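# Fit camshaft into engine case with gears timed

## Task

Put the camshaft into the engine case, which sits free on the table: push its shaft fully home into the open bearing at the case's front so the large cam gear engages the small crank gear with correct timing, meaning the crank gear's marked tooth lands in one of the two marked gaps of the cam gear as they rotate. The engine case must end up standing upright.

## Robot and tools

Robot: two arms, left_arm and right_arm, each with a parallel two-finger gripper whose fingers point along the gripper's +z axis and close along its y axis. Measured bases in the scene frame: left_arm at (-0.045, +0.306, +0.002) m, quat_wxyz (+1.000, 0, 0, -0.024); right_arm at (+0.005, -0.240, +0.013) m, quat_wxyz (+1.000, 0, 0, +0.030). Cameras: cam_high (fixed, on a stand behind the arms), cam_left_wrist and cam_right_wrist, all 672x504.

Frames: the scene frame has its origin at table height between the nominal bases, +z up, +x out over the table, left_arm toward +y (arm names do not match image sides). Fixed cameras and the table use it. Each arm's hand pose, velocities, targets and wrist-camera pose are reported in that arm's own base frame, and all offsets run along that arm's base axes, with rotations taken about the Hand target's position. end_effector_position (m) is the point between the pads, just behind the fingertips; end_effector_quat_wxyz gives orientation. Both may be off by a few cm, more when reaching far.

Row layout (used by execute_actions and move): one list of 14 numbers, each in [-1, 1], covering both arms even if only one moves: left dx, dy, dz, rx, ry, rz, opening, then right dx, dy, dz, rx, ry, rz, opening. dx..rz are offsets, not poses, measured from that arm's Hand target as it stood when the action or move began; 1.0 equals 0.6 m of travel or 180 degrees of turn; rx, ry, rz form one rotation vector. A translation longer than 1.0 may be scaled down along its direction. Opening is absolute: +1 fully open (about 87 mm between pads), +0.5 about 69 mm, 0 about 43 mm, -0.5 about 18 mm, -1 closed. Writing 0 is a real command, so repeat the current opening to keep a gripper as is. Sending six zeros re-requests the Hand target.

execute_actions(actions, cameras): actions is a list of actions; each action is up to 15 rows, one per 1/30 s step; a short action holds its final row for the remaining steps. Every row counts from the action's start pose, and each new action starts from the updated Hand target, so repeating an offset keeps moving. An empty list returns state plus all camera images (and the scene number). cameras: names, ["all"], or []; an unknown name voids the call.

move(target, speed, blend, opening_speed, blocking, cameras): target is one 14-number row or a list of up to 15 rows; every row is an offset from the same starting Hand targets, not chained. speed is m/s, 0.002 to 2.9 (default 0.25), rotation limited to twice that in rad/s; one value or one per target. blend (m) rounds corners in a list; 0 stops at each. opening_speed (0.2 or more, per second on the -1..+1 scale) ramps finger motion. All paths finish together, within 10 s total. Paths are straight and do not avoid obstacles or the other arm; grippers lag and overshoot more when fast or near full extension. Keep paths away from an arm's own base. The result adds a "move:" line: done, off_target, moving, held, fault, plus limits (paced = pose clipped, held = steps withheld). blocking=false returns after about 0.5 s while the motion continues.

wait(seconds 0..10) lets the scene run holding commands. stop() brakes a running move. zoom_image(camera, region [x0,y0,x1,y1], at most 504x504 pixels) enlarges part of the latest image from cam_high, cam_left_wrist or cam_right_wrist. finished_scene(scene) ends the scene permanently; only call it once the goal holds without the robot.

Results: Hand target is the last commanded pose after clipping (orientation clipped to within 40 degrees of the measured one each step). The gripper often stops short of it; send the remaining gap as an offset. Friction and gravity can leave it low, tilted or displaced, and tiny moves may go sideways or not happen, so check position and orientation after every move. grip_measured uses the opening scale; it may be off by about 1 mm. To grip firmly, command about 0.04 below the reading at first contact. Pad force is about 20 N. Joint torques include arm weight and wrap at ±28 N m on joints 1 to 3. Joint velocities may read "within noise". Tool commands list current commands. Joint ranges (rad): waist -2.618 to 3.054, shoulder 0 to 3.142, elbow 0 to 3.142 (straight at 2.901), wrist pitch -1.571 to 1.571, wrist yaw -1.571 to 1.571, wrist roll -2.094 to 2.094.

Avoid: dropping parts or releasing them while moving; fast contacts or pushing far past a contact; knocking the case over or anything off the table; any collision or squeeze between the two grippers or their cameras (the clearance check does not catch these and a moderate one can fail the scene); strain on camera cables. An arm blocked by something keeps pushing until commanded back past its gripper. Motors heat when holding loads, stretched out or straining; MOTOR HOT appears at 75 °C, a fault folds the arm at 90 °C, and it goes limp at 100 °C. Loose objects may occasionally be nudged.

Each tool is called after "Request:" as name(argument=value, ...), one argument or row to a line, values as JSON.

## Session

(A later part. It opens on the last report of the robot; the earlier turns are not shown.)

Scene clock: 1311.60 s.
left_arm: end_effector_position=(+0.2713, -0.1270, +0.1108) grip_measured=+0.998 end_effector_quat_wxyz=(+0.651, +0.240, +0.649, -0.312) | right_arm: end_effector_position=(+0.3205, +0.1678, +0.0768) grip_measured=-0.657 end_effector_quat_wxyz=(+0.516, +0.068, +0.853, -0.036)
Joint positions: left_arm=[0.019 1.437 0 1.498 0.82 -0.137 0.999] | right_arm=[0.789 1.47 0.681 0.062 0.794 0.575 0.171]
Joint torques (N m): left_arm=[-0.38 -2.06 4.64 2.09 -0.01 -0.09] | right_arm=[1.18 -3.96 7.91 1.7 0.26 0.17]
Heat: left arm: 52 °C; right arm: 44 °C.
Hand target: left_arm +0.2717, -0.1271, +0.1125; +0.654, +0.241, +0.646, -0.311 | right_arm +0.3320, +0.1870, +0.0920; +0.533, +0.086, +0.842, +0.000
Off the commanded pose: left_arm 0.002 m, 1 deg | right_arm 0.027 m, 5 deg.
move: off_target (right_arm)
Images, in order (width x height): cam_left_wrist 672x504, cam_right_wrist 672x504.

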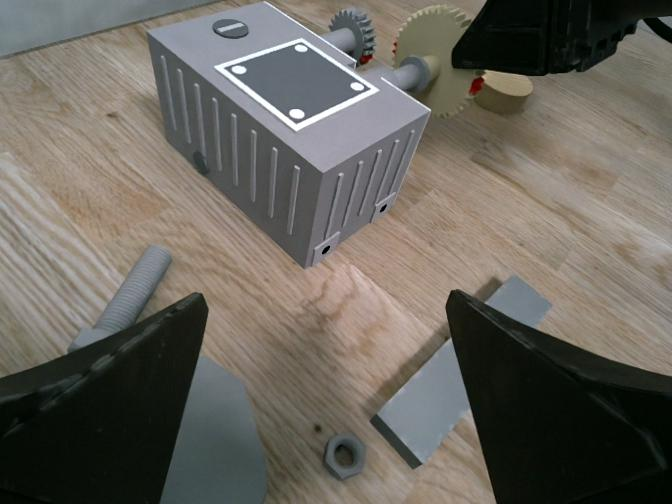

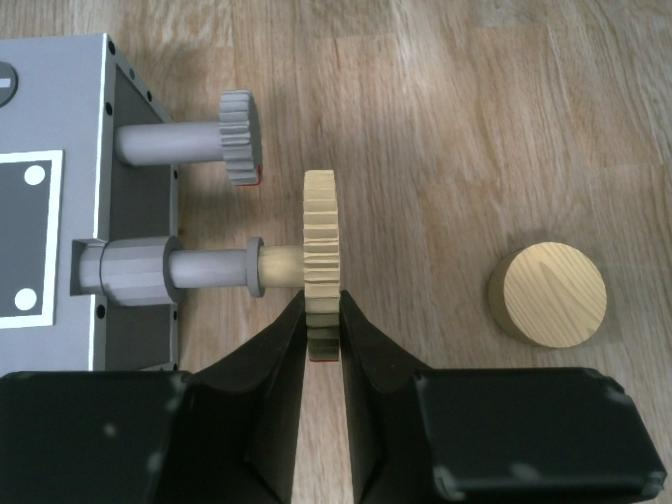

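Request:
move(
  target=[0,0,0,0,0,0,1,0.0,-0.03,0.006,-0.007,0,0,-0.9],
  speed=0.04,
  cameras=["cam_right_wrist","cam_left_wrist"],
)

Request:
zoom_image(
  camera="cam_left_wrist",
  region=[345, 40, 445, 115],
)

Request:
zoom_image(
  camera="cam_right_wrist",
  region=[60, 200, 200, 320],
)

Scene clock: 1337.30 s.
left_arm: end_effector_position=(+0.2713, -0.1270, +0.1108) grip_measured=+0.998 end_effector_quat_wxyz=(+0.651, +0.240, +0.649, -0.312) | right_arm: end_effector_position=(+0.3228, +0.1655, +0.0779) grip_measured=-0.658 end_effector_quat_wxyz=(+0.510, +0.061, +0.857, -0.030)
Joint positions: left_arm=[0.019 1.437 0 1.498 0.82 -0.137 0.999] | right_arm=[0.766 1.459 0.681 0.062 0.757 0.55 0.171]
Joint torques (N m): left_arm=[-0.38 -2.04 4.66 2.09 0 -0.09] | right_arm=[-0.49 -7.27 5.39 1.79 0.39 -0.06]
Heat: left arm: 51 °C; right arm: 44 °C.
Hand target: left_arm +0.2717, -0.1271, +0.1125; +0.654, +0.241, +0.646, -0.311 | right_arm +0.3320, +0.1690, +0.0957; +0.534, +0.080, +0.842, -0.010
Off the commanded pose: left_arm 0.002 m, 1 deg | right_arm 0.020 m, 5 deg.
move: off_target (right_arm)
Images, in order (width x height): cam_left_wrist 672x504, cam_right_wrist 672x504.

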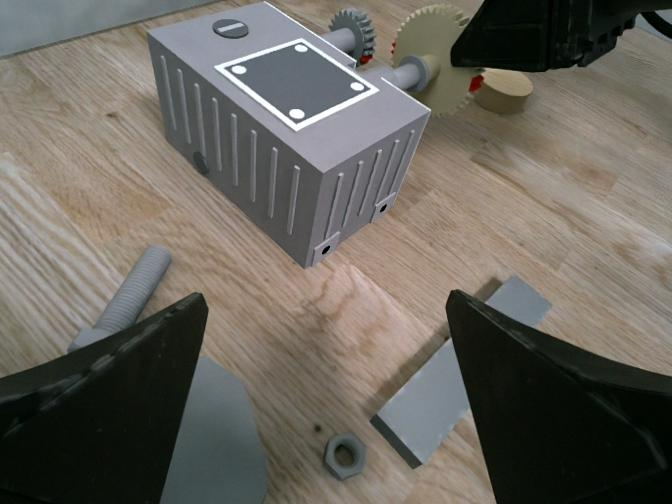

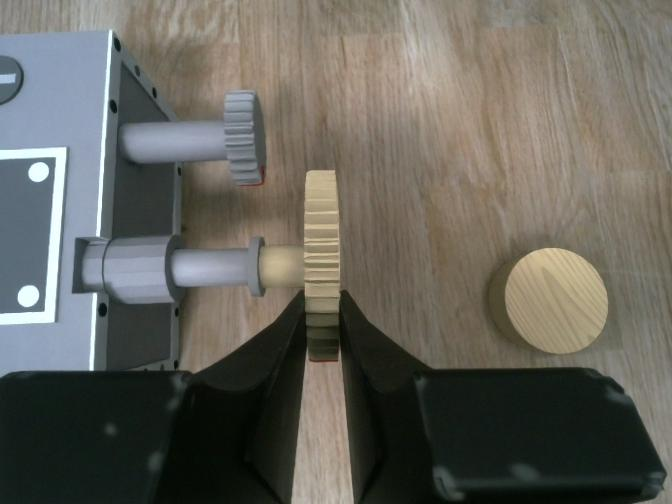

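Scaled by 5.040 from the camera's 672x504 image, which has a finer 960x720 frame.

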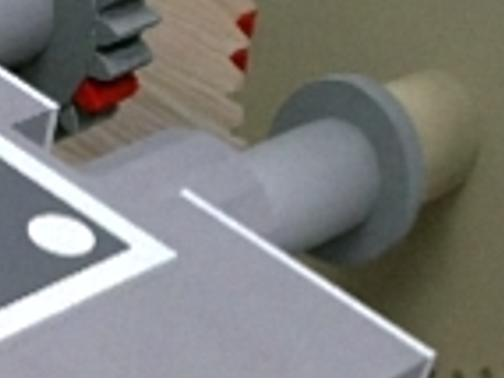

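Scaled by 3.600 from the camera's 672x504 image, which has a finer 960x720 frame.

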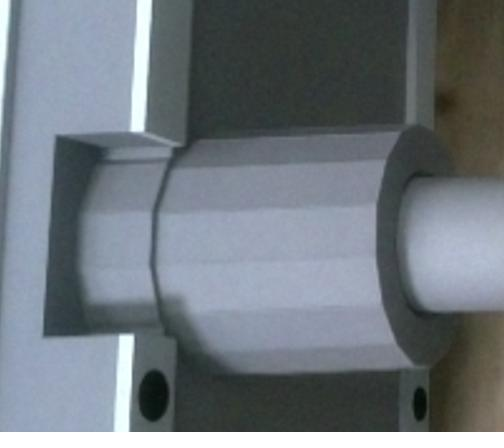

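Request:
move(
  target=[0,0,0,0,0,0,1,0.0,0.008,0.004,-0.022,0,0,-0.9],
  speed=0.04,
  cameras=["cam_right_wrist","cam_left_wrist"],
)

Request:
zoom_image(
  camera="cam_left_wrist",
  region=[345, 40, 445, 115],
)

Request:
zoom_image(
  camera="cam_right_wrist",
  region=[60, 200, 200, 320],
)

Scene clock: 1355.43 s.
left_arm: end_effector_position=(+0.2713, -0.1270, +0.1108) grip_measured=+0.998 end_effector_quat_wxyz=(+0.651, +0.240, +0.649, -0.312) | right_arm: end_effector_position=(+0.3216, +0.1652, +0.0808) grip_measured=-0.659 end_effector_quat_wxyz=(+0.516, +0.049, +0.854, -0.048)
Joint positions: left_arm=[0.019 1.437 0 1.498 0.82 -0.137 0.999] | right_arm=[0.785 1.464 0.691 0.051 0.794 0.525 0.171]
Joint torques (N m): left_arm=[-0.38 -2.04 4.64 2.09 0 -0.09] | right_arm=[0.81 -4.57 7.83 1.52 0.62 -0.07]
Heat: left arm: 51 °C; right arm: 44 °C.
Hand target: left_arm +0.2717, -0.1271, +0.1125; +0.654, +0.241, +0.646, -0.311 | right_arm +0.3320, +0.1738, +0.0981; +0.536, +0.061, +0.841, -0.039
Off the commanded pose: left_arm 0.002 m, 1 deg | right_arm 0.022 m, 3 deg.
move: off_target (right_arm)
Images, in order (width x height): cam_left_wrist 672x504, cam_right_wrist 672x504.

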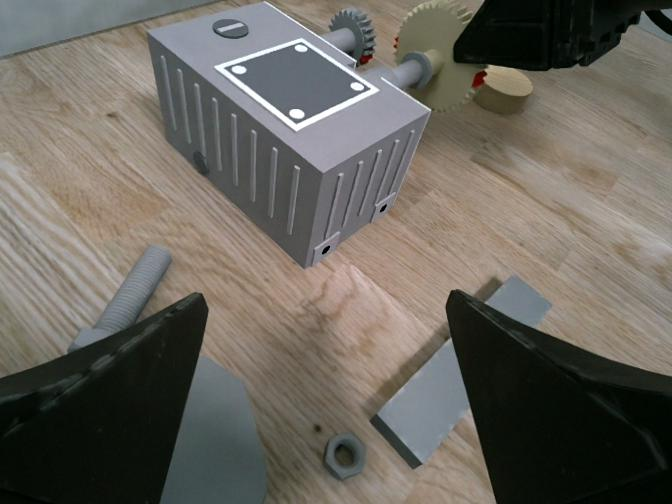

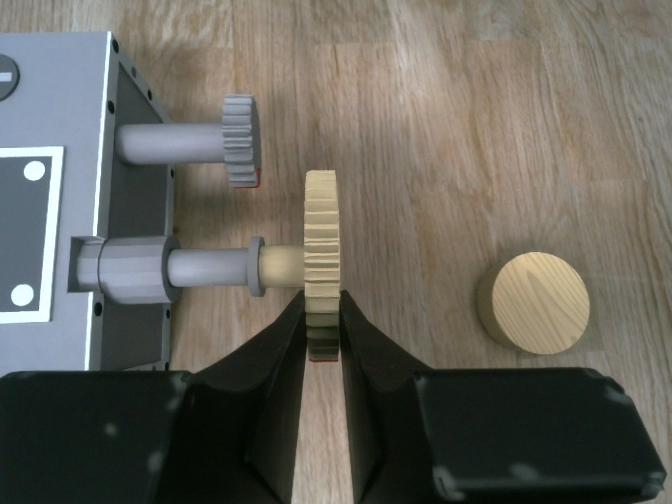

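Scaled by 5.040 from the camera's 672x504 image, which has a finer 960x720 frame.

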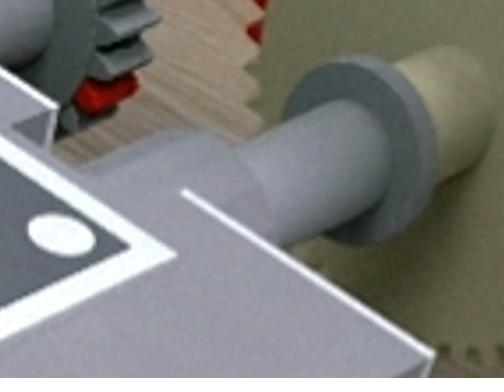

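Scaled by 3.600 from the camera's 672x504 image, which has a finer 960x720 frame.

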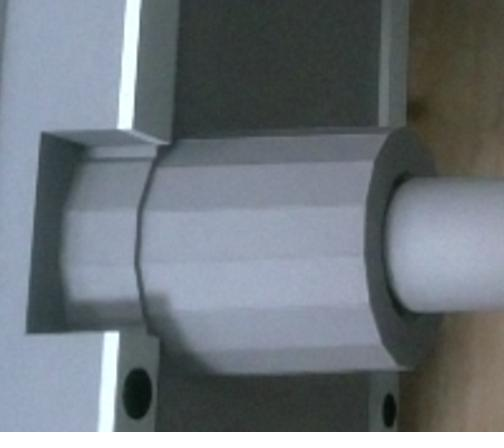

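Request:
move(
  target=[0,0,0,0,0,0,1,0.0,0.004,-0.006,0.014,0,0,-0.9],
  speed=0.04,
  cameras=["cam_right_wrist","cam_left_wrist"],
)

Request:
zoom_image(
  camera="cam_left_wrist",
  region=[345, 40, 445, 115],
)

Request:
zoom_image(
  camera="cam_right_wrist",
  region=[60, 200, 200, 320],
)

Scene clock: 1362.90 s.
left_arm: end_effector_position=(+0.2713, -0.1270, +0.1108) grip_measured=+0.998 end_effector_quat_wxyz=(+0.651, +0.240, +0.649, -0.312) | right_arm: end_effector_position=(+0.3215, +0.1663, +0.0804) grip_measured=-0.659 end_effector_quat_wxyz=(+0.515, +0.053, +0.854, -0.044)
Joint positions: left_arm=[0.019 1.437 0 1.498 0.82 -0.137 0.999] | right_arm=[0.785 1.464 0.691 0.051 0.79 0.537 0.171]
Joint torques (N m): left_arm=[-0.38 -2.04 4.64 2.09 -0.01 -0.09] | right_arm=[0.2 -4.85 6.65 1.75 0.38 0.09]
Heat: left arm: 51 °C; right arm: 44 °C.
Hand target: left_arm +0.2717, -0.1271, +0.1125; +0.654, +0.241, +0.646, -0.311 | right_arm +0.3320, +0.1762, +0.0945; +0.535, +0.073, +0.841, -0.020
Off the commanded pose: left_arm 0.002 m, 1 deg | right_arm 0.020 m, 4 deg.
move: off_target (right_arm)
Images, in order (width x height): cam_left_wrist 672x504, cam_right_wrist 672x504.

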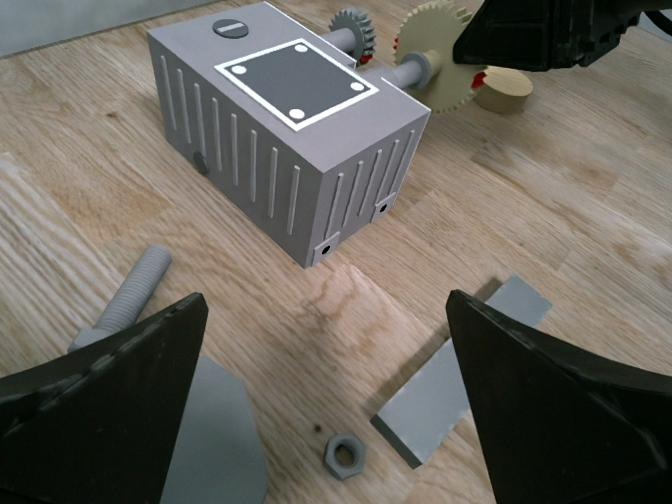

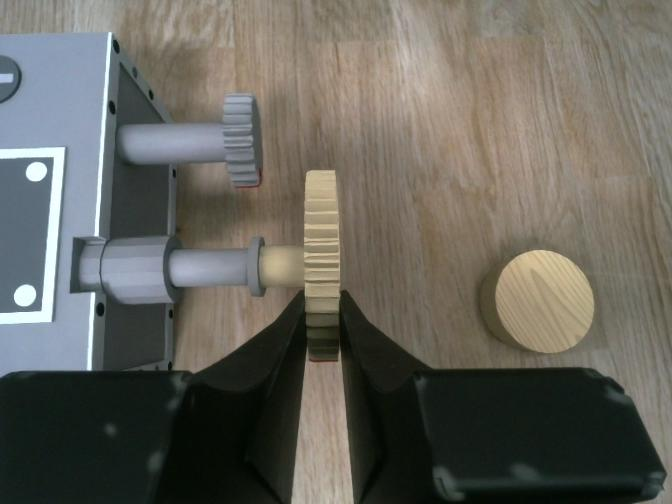

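Scaled by 5.040 from the camera's 672x504 image, which has a finer 960x720 frame.

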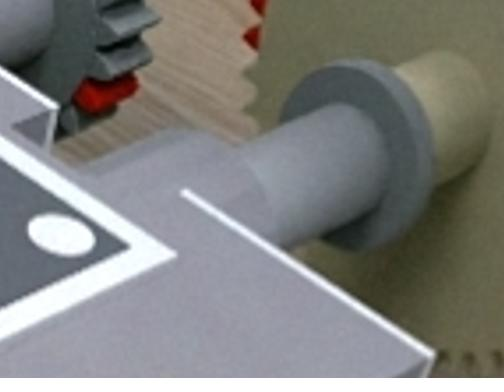

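Scaled by 3.600 from the camera's 672x504 image, which has a finer 960x720 frame.

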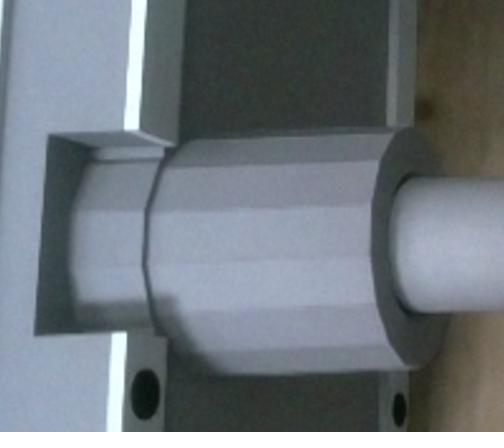

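Request:
move(
  target=[0,0,0,0,0,0,1,0.0,0.004,-0.014,0.004,0,0,-0.9],
  speed=0.04,
  cameras=["cam_right_wrist","cam_left_wrist"],
)

Request:
zoom_image(
  camera="cam_left_wrist",
  region=[345, 40, 445, 115],
)

Request:
zoom_image(
  camera="cam_right_wrist",
  region=[60, 200, 200, 320],
)

Scene clock: 1370.93 s.
left_arm: end_effector_position=(+0.2713, -0.1270, +0.1108) grip_measured=+0.998 end_effector_quat_wxyz=(+0.651, +0.240, +0.649, -0.312) | right_arm: end_effector_position=(+0.3227, +0.1676, +0.0781) grip_measured=-0.658 end_effector_quat_wxyz=(+0.516, +0.057, +0.854, -0.042)
Joint positions: left_arm=[0.019 1.437 0 1.498 0.82 -0.137 0.999] | right_arm=[0.785 1.476 0.691 0.063 0.791 0.546 0.171]
Joint torques (N m): left_arm=[-0.38 -2.04 4.63 2.09 0 -0.09] | right_arm=[0.43 -3.93 5.41 1.97 0.35 0.12]
Heat: left arm: 51 °C; right arm: 44 °C.
Hand target: left_arm +0.2717, -0.1271, +0.1125; +0.654, +0.241, +0.646, -0.311 | right_arm +0.3320, +0.1786, +0.0860; +0.534, +0.076, +0.842, -0.015
Off the commanded pose: left_arm 0.002 m, 1 deg | right_arm 0.016 m, 5 deg.
move: off_target (right_arm)
Images, in order (width x height): cam_left_wrist 672x504, cam_right_wrist 672x504.

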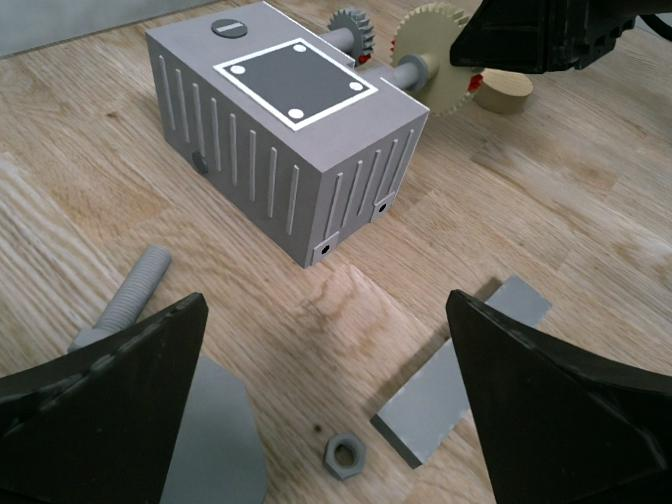

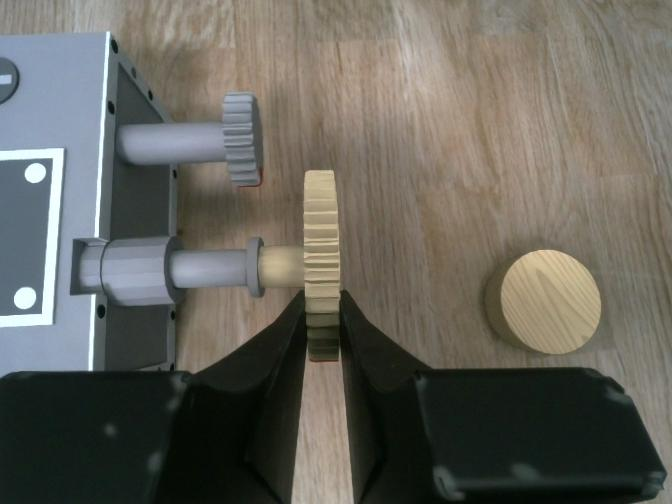

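Scaled by 5.040 from the camera's 672x504 image, which has a finer 960x720 frame.

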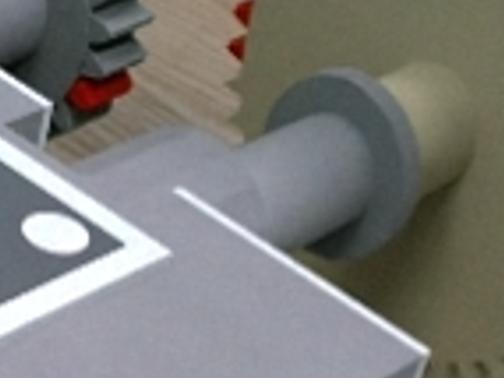

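Scaled by 3.600 from the camera's 672x504 image, which has a finer 960x720 frame.

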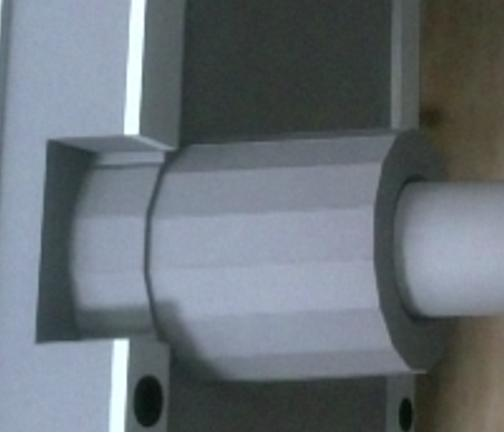

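Request:
move(
  target=[0,0,0,0,0,0,1,0.0,0.014,-0.001,0.0,0,0,-0.9],
  speed=0.03,
  cameras=["cam_right_wrist","cam_left_wrist"],
)

Request:
zoom_image(
  camera="cam_left_wrist",
  region=[345, 40, 445, 115],
)

Request:
zoom_image(
  camera="cam_right_wrist",
  region=[60, 200, 200, 320],
)

Scene clock: 1379.63 s.
left_arm: end_effector_position=(+0.2713, -0.1270, +0.1108) grip_measured=+0.998 end_effector_quat_wxyz=(+0.651, +0.240, +0.649, -0.312) | right_arm: end_effector_position=(+0.3213, +0.1682, +0.0769) grip_measured=-0.655 end_effector_quat_wxyz=(+0.521, +0.061, +0.850, -0.050)
Joint positions: left_arm=[0.019 1.437 0 1.498 0.82 -0.137 0.999] | right_arm=[0.803 1.489 0.691 0.066 0.828 0.561 0.172]
Joint torques (N m): left_arm=[-0.38 -2.04 4.64 2.09 -0.01 -0.09] | right_arm=[0.87 -3.12 7.02 1.82 0.14 0.14]
Heat: left arm: 51 °C; right arm: 45 °C.
Hand target: left_arm +0.2717, -0.1271, +0.1125; +0.654, +0.241, +0.646, -0.311 | right_arm +0.3320, +0.1869, +0.0855; +0.534, +0.076, +0.842, -0.015
Off the commanded pose: left_arm 0.002 m, 1 deg | right_arm 0.023 m, 5 deg.
move: off_target (right_arm)
Images, in order (width x height): cam_left_wrist 672x504, cam_right_wrist 672x504.

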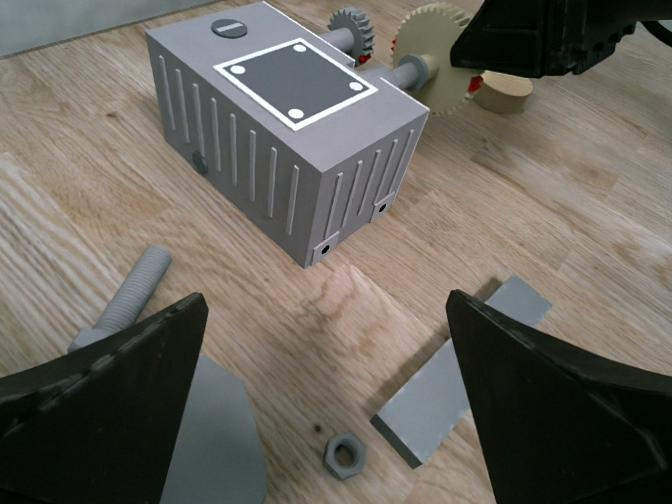

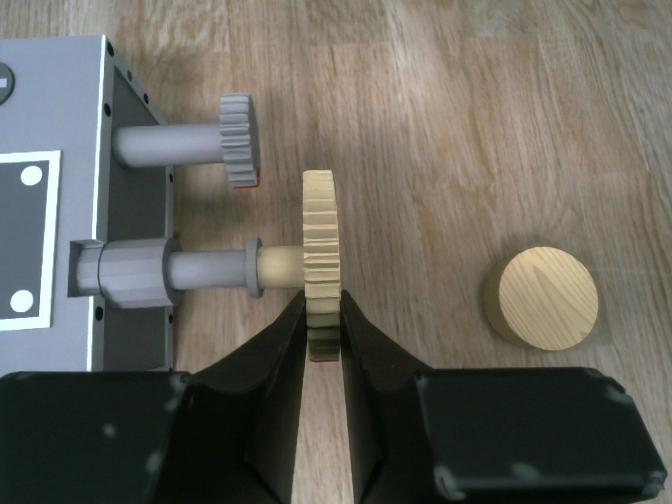

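Scaled by 5.040 from the camera's 672x504 image, which has a finer 960x720 frame.

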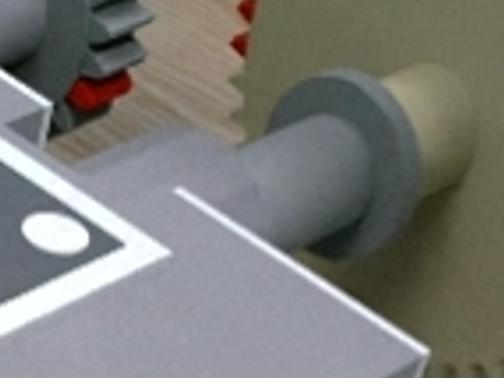

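Scaled by 3.600 from the camera's 672x504 image, which has a finer 960x720 frame.

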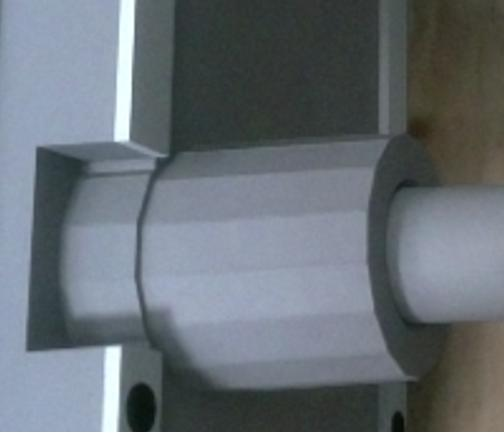

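Request:
move(
  target=[0,0,0,0,0,0,1,0.0,-0.01,0.01,-0.003,0,-0.006,-0.9],
  speed=0.04,
)

Request:
move(
  target=[0,0,0,0,0,0,1,0.0,0.006,0.006,0,0,0,-0.9],
  speed=0.03,
  cameras=["cam_right_wrist","cam_left_wrist"],
)

Request:
zoom_image(
  camera="cam_left_wrist",
  region=[345, 40, 445, 115],
)

Request:
zoom_image(
  camera="cam_right_wrist",
  region=[60, 200, 200, 320],
)

Scene clock: 1402.20 s.
left_arm: end_effector_position=(+0.2713, -0.1270, +0.1108) grip_measured=+0.998 end_effector_quat_wxyz=(+0.651, +0.240, +0.649, -0.312) | right_arm: end_effector_position=(+0.3214, +0.1677, +0.0776) grip_measured=-0.655 end_effector_quat_wxyz=(+0.520, +0.063, +0.850, -0.052)
Joint positions: left_arm=[0.019 1.437 0 1.498 0.82 -0.137 0.999] | right_arm=[0.803 1.489 0.695 0.058 0.831 0.564 0.172]
Joint torques (N m): left_arm=[-0.38 -2.04 4.64 2.09 0 -0.09] | right_arm=[0.18 -4.7 7.58 1.57 0.25 0.14]
Heat: left arm: 51 °C; right arm: 44 °C.
Hand target: left_arm +0.2717, -0.1271, +0.1125; +0.654, +0.241, +0.646, -0.311 | right_arm +0.3320, +0.1809, +0.0914; +0.535, +0.082, +0.841, -0.024
Off the commanded pose: left_arm 0.002 m, 1 deg | right_arm 0.022 m, 4 deg.
move: off_target (right_arm)

Scene clock: 1403.00 s.
left_arm: end_effector_position=(+0.2713, -0.1270, +0.1108) grip_measured=+0.998 end_effector_quat_wxyz=(+0.651, +0.240, +0.649, -0.312) | right_arm: end_effector_position=(+0.3213, +0.1685, +0.0790) grip_measured=-0.656 end_effector_quat_wxyz=(+0.517, +0.063, +0.852, -0.053)
Joint positions: left_arm=[0.019 1.437 0 1.498 0.82 -0.137 0.999] | right_arm=[0.803 1.489 0.71 0.03 0.828 0.572 0.172]
Joint torques (N m): left_arm=[-0.38 -2.06 4.64 2.09 -0.01 -0.09] | right_arm=[0.98 -4.62 8.01 1.56 0.37 0.15]
Heat: left arm: 51 °C; right arm: 44 °C.
Hand target: left_arm +0.2717, -0.1271, +0.1125; +0.654, +0.241, +0.646, -0.311 | right_arm +0.3320, +0.1845, +0.0951; +0.535, +0.082, +0.841, -0.024
Off the commanded pose: left_arm 0.002 m, 1 deg | right_arm 0.025 m, 5 deg.
move: off_target (right_arm)
Images, in order (width x height): cam_left_wrist 672x504, cam_right_wrist 672x504.

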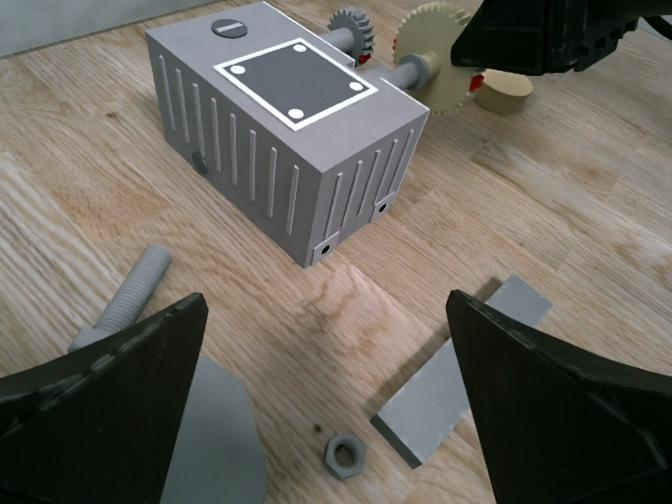

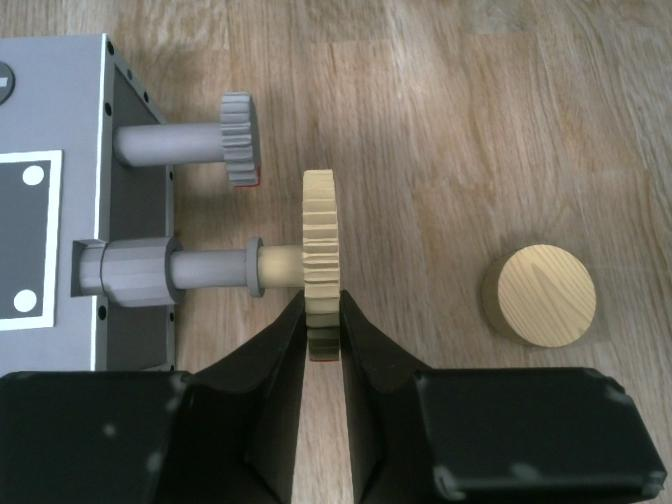

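Scaled by 5.040 from the camera's 672x504 image, which has a finer 960x720 frame.

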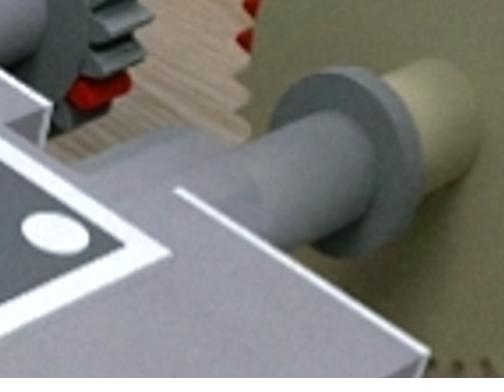

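Scaled by 3.600 from the camera's 672x504 image, which has a finer 960x720 frame.

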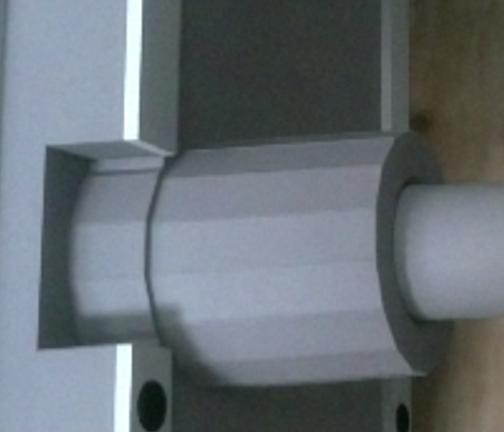

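Request:
move(
  target=[0,0,0,0,0,0,1,0.0,0.002,0.003,0,0,0,-0.9],
  speed=0.03,
)

Request:
move(
  target=[0,0,0,0,0,0,1,0.0,0.002,0.003,0,0,0,-0.9],
  speed=0.03,
)

Request:
move(
  target=[0,0,0,0,0,0,1,0.0,0.002,0.003,0,0,0,-0.9],
  speed=0.03,
  cameras=["cam_right_wrist","cam_left_wrist"],
)

Request:
zoom_image(
  camera="cam_left_wrist",
  region=[345, 40, 445, 115],
)

Request:
zoom_image(
  camera="cam_right_wrist",
  region=[60, 200, 200, 320],
)

Scene clock: 1411.37 s.
left_arm: end_effector_position=(+0.2713, -0.1270, +0.1108) grip_measured=+0.998 end_effector_quat_wxyz=(+0.651, +0.240, +0.649, -0.312) | right_arm: end_effector_position=(+0.3205, +0.1697, +0.0793) grip_measured=-0.657 end_effector_quat_wxyz=(+0.515, +0.063, +0.853, -0.052)
Joint positions: left_arm=[0.019 1.437 0 1.498 0.82 -0.137 0.999] | right_arm=[0.806 1.489 0.716 0.017 0.826 0.578 0.171]
Joint torques (N m): left_arm=[-0.38 -2.04 4.64 2.09 0 -0.09] | right_arm=[1.06 -4.72 8.14 1.58 0.43 0.13]
Motor temperatures (°C): left_arm=[23 25 31 50 26 25 24] | right_arm=[25 29 42 44 27 26 30]
Heat: left arm: 50 °C; right arm: 44 °C.
Hand target: left_arm +0.2717, -0.1271, +0.1125; +0.654, +0.241, +0.646, -0.311 | right_arm +0.3320, +0.1857, +0.0968; +0.535, +0.082, +0.841, -0.024
Off the commanded pose: left_arm 0.002 m, 1 deg | right_arm 0.026 m, 5 deg.
move: off_target (right_arm)

Scene clock: 1412.13 s.
left_arm: end_effector_position=(+0.2713, -0.1270, +0.1108) grip_measured=+0.998 end_effector_quat_wxyz=(+0.651, +0.240, +0.649, -0.312) | right_arm: end_effector_position=(+0.3200, +0.1704, +0.0795) grip_measured=-0.658 end_effector_quat_wxyz=(+0.513, +0.062, +0.855, -0.053)
Joint positions: left_arm=[0.019 1.437 0 1.498 0.82 -0.137 0.999] | right_arm=[0.808 1.49 0.723 0.004 0.826 0.583 0.171]
Joint torques (N m): left_arm=[-0.36 -2.04 4.64 2.09 -0.01 -0.09] | right_arm=[1.14 -4.86 8.18 1.6 0.46 0.1]
Heat: left arm: 50 °C; right arm: 44 °C.
Hand target: left_arm +0.2717, -0.1271, +0.1125; +0.654, +0.241, +0.646, -0.311 | right_arm +0.3320, +0.1870, +0.0986; +0.535, +0.082, +0.841, -0.024
Off the commanded pose: left_arm 0.002 m, 1 deg | right_arm 0.028 m, 5 deg.
move: off_target (right_arm)

Scene clock: 1412.87 s.
left_arm: end_effector_position=(+0.2713, -0.1270, +0.1108) grip_measured=+0.998 end_effector_quat_wxyz=(+0.651, +0.240, +0.649, -0.312) | right_arm: end_effector_position=(+0.3195, +0.1710, +0.0801) grip_measured=-0.658 end_effector_quat_wxyz=(+0.511, +0.062, +0.856, -0.053)
Joint positions: left_arm=[0.019 1.437 0 1.498 0.82 -0.137 0.999] | right_arm=[0.81 1.49 0.729 -0.009 0.826 0.588 0.171]
Joint torques (N m): left_arm=[-0.38 -2.04 4.64 2.09 -0.01 -0.09] | right_arm=[1.22 -4.94 8.34 1.6 0.49 0.12]
Heat: left arm: 50 °C; right arm: 44 °C.
Hand target: left_arm +0.2717, -0.1271, +0.1125; +0.654, +0.241, +0.646, -0.311 | right_arm +0.3320, +0.1881, +0.1004; +0.535, +0.082, +0.841, -0.024
Off the commanded pose: left_arm 0.002 m, 1 deg | right_arm 0.029 m, 5 deg.
move: off_target (right_arm)
Images, in order (width x height): cam_left_wrist 672x504, cam_right_wrist 672x504.

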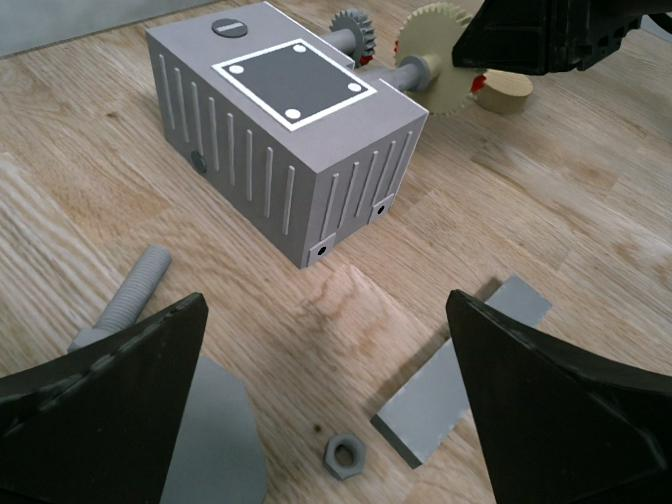

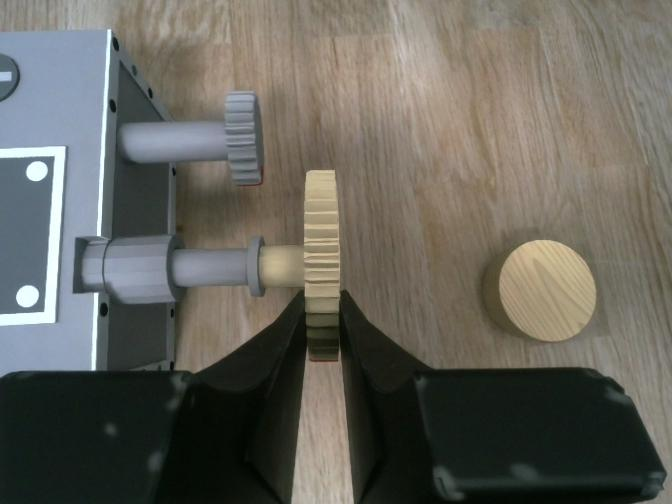

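Scaled by 5.040 from the camera's 672x504 image, which has a finer 960x720 frame.

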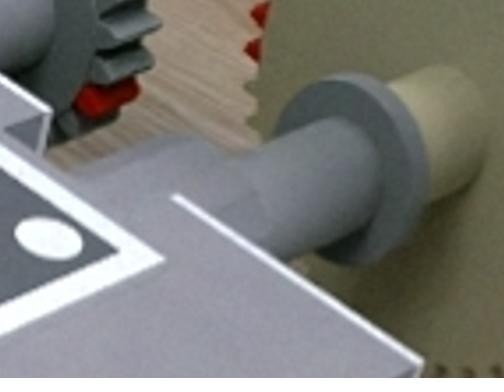

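Scaled by 3.600 from the camera's 672x504 image, which has a finer 960x720 frame.

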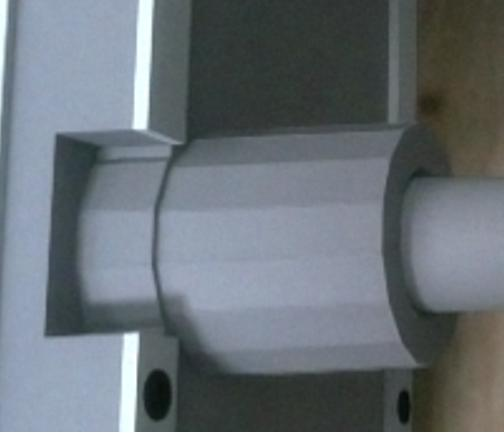

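Request:
move(
  target=[0,0,0,0,0,0,1,0.001,0.004,0.001,0,0,0,-0.9],
  speed=0.03,
)

Request:
move(
  target=[0,0,0,0,0,0,1,0.001,0.004,0.0,0,0,0,-0.9],
  speed=0.03,
  cameras=["cam_right_wrist","cam_left_wrist"],
)

Request:
zoom_image(
  camera="cam_right_wrist",
  region=[60, 200, 200, 320],
)

Request:
zoom_image(
  camera="cam_left_wrist",
  region=[345, 40, 445, 115],
)

Scene clock: 1435.87 s.
left_arm: end_effector_position=(+0.2713, -0.1270, +0.1108) grip_measured=+0.998 end_effector_quat_wxyz=(+0.651, +0.240, +0.649, -0.312) | right_arm: end_effector_position=(+0.3193, +0.1716, +0.0802) grip_measured=-0.659 end_effector_quat_wxyz=(+0.509, +0.062, +0.857, -0.056)
Joint positions: left_arm=[0.019 1.437 0 1.498 0.82 -0.137 0.999] | right_arm=[0.812 1.496 0.739 -0.025 0.829 0.593 0.171]
Joint torques (N m): left_arm=[-0.38 -2.06 4.66 2.09 -0.01 -0.09] | right_arm=[1.42 -4.89 8.32 1.7 0.49 0.1]
Heat: left arm: 50 °C; right arm: 45 °C.
Hand target: left_arm +0.2717, -0.1271, +0.1125; +0.654, +0.241, +0.646, -0.311 | right_arm +0.3326, +0.1907, +0.1010; +0.535, +0.082, +0.841, -0.024
Off the commanded pose: left_arm 0.002 m, 1 deg | right_arm 0.031 m, 6 deg.
move: off_target (right_arm)

Scene clock: 1436.60 s.
left_arm: end_effector_position=(+0.2713, -0.1270, +0.1108) grip_measured=+0.998 end_effector_quat_wxyz=(+0.651, +0.240, +0.649, -0.312) | right_arm: end_effector_position=(+0.3190, +0.1721, +0.0802) grip_measured=-0.659 end_effector_quat_wxyz=(+0.509, +0.062, +0.857, -0.059)
Joint positions: left_arm=[0.019 1.437 0 1.498 0.82 -0.137 0.999] | right_arm=[0.817 1.501 0.747 -0.036 0.837 0.599 0.171]
Joint torques (N m): left_arm=[-0.38 -2.03 4.66 2.09 0 -0.09] | right_arm=[1.43 -4.77 8.5 1.73 0.45 0.1]
Heat: left arm: 50 °C; right arm: 45 °C.
Hand target: left_arm +0.2717, -0.1271, +0.1125; +0.654, +0.241, +0.646, -0.311 | right_arm +0.3332, +0.1931, +0.1011; +0.535, +0.082, +0.841, -0.024
Off the commanded pose: left_arm 0.002 m, 1 deg | right_arm 0.033 m, 6 deg.
move: off_target (right_arm)
Images, in order (width x height): cam_left_wrist 672x504, cam_right_wrist 672x504.

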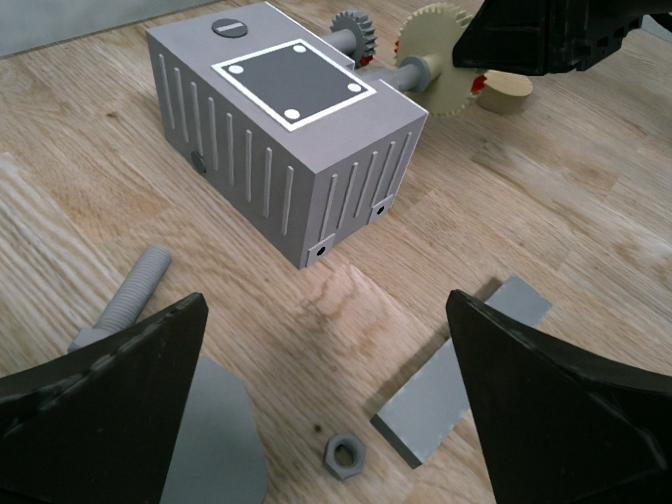

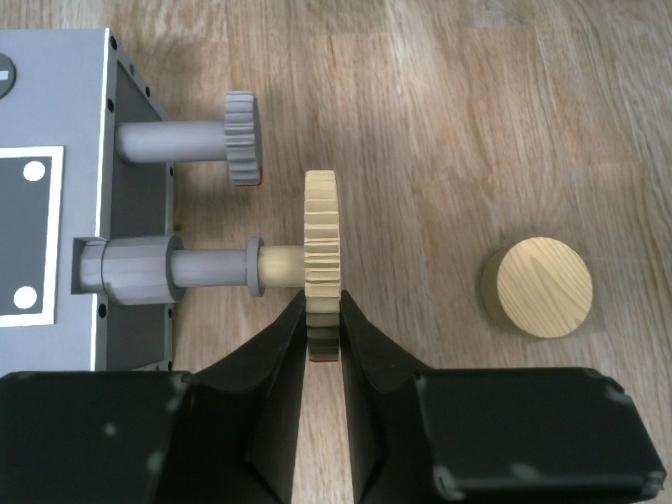

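Scaled by 3.600 from the camera's 672x504 image, which has a finer 960x720 frame.

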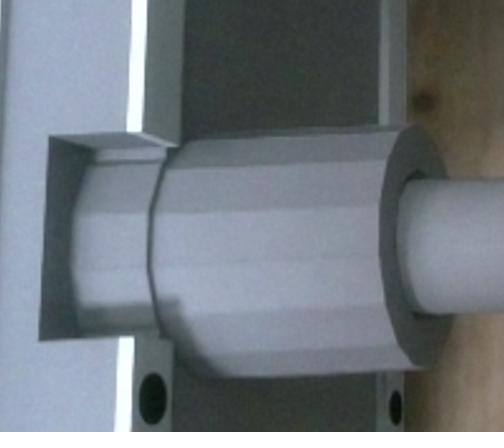

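Scaled by 5.040 from the camera's 672x504 image, which has a finer 960x720 frame.

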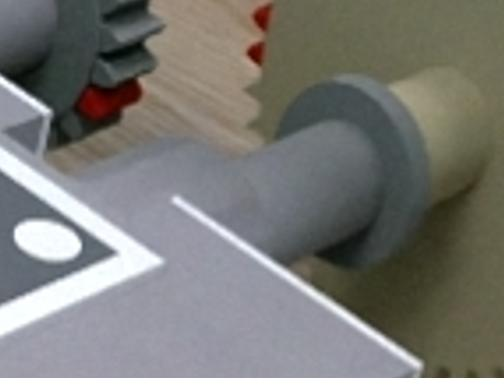

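Request:
zoom_image(
  camera="cam_right_wrist",
  region=[155, 225, 215, 315],
)

Request:
zoom_image(
  camera="cam_left_wrist",
  region=[375, 55, 435, 105],
)

Scaled by 5.600 from the camera's 672x504 image, which has a finer 960x720 frame.

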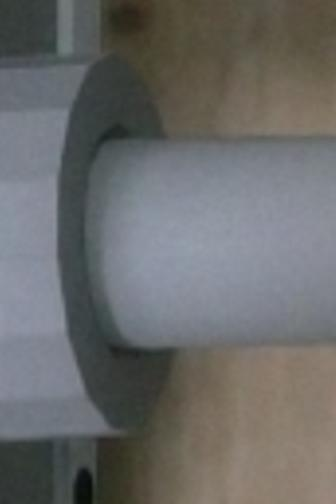

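Scaled by 8.400 from the camera's 672x504 image, which has a finer 960x720 frame.

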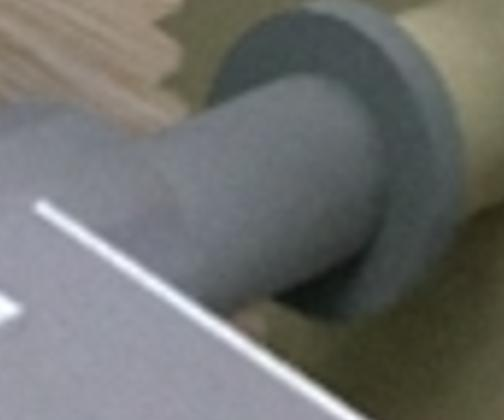

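Request:
move(
  target=[0,0,0,0,0,0,1,0.006,-0.012,0.0,0,0,0,-0.9],
  speed=0.03,
  cameras=["cam_right_wrist"],
)

Request:
zoom_image(
  camera="cam_right_wrist",
  region=[155, 225, 215, 315],
)

Scene clock: 1467.63 s.
left_arm: end_effector_position=(+0.2713, -0.1270, +0.1108) grip_measured=+0.998 end_effector_quat_wxyz=(+0.651, +0.240, +0.649, -0.312) | right_arm: end_effector_position=(+0.3199, +0.1706, +0.0800) grip_measured=-0.658 end_effector_quat_wxyz=(+0.508, +0.060, +0.857, -0.061)
Joint positions: left_arm=[0.019 1.437 0 1.498 0.82 -0.137 0.999] | right_arm=[0.811 1.501 0.747 -0.035 0.833 0.591 0.171]
Joint torques (N m): left_arm=[-0.38 -2.04 4.66 2.09 -0.01 -0.09] | right_arm=[-0.49 -5.91 7.32 1.91 0.25 -0.09]
Heat: left arm: 50 °C; right arm: 46 °C.
Hand target: left_arm +0.2717, -0.1271, +0.1125; +0.654, +0.241, +0.646, -0.311 | right_arm +0.3368, +0.1858, +0.1011; +0.535, +0.082, +0.841, -0.024
Off the commanded pose: left_arm 0.002 m, 1 deg | right_arm 0.031 m, 6 deg.
move: off_target (right_arm)
Images, in order (width x height): cam_right_wrist 672x504.

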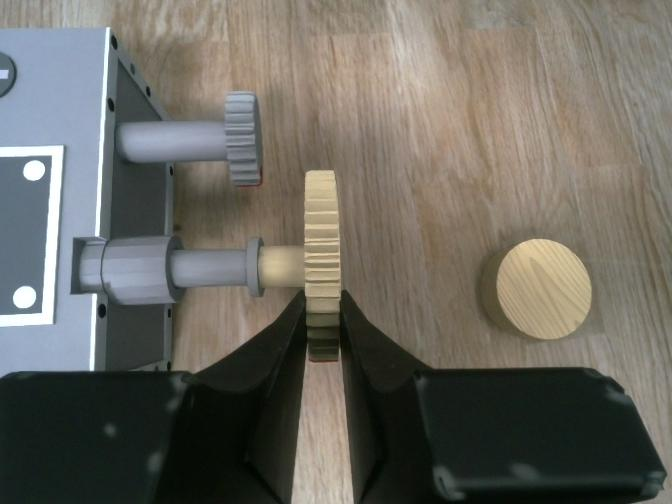

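Scaled by 5.600 from the camera's 672x504 image, which has a finer 960x720 frame.

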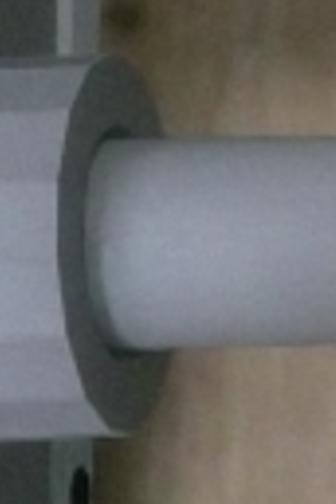

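Request:
move(
  target=[0,0,0,0,0,0,1,0.002,0.006,0.0,0,0,0,-0.67],
  speed=0.03,
  cameras=["cam_right_wrist"],
)

Request:
zoom_image(
  camera="cam_right_wrist",
  region=[155, 225, 215, 315],
)

Scene clock: 1472.97 s.
left_arm: end_effector_position=(+0.2713, -0.1270, +0.1108) grip_measured=+0.998 end_effector_quat_wxyz=(+0.651, +0.240, +0.649, -0.312) | right_arm: end_effector_position=(+0.3199, +0.1706, +0.0800) grip_measured=-0.658 end_effector_quat_wxyz=(+0.508, +0.060, +0.857, -0.061)
Joint positions: left_arm=[0.019 1.437 0 1.498 0.82 -0.137 0.999] | right_arm=[0.811 1.501 0.747 -0.035 0.833 0.591 0.171]
Joint torques (N m): left_arm=[-0.36 -2.04 4.66 2.09 -0.01 -0.09] | right_arm=[0.08 -4.83 8.27 1.87 0.32 -0.03]
Heat: left arm: 50 °C; right arm: 46 °C.
Hand target: left_arm +0.2717, -0.1271, +0.1125; +0.654, +0.241, +0.646, -0.311 | right_arm +0.3380, +0.1894, +0.1011; +0.535, +0.082, +0.841, -0.024
Off the commanded pose: left_arm 0.002 m, 1 deg | right_arm 0.034 m, 6 deg.
move: off_target (right_arm)
Images, in order (width x height): cam_right_wrist 672x504.

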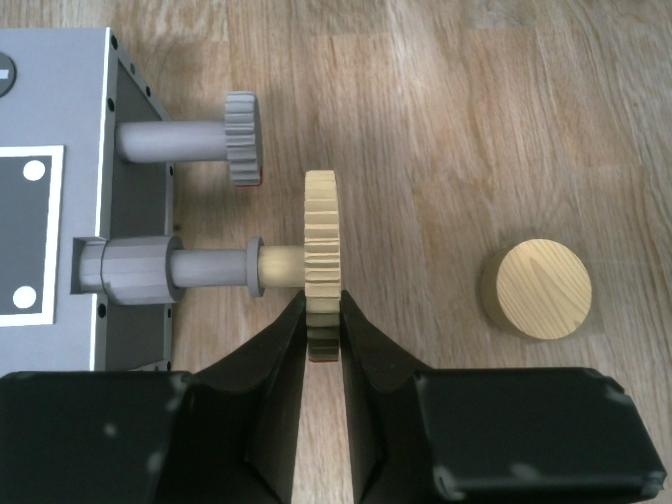

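Scaled by 5.600 from the camera's 672x504 image, which has a finer 960x720 frame.

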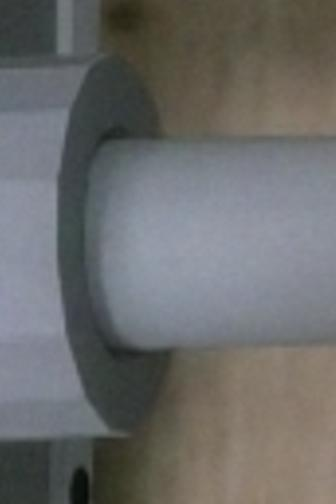

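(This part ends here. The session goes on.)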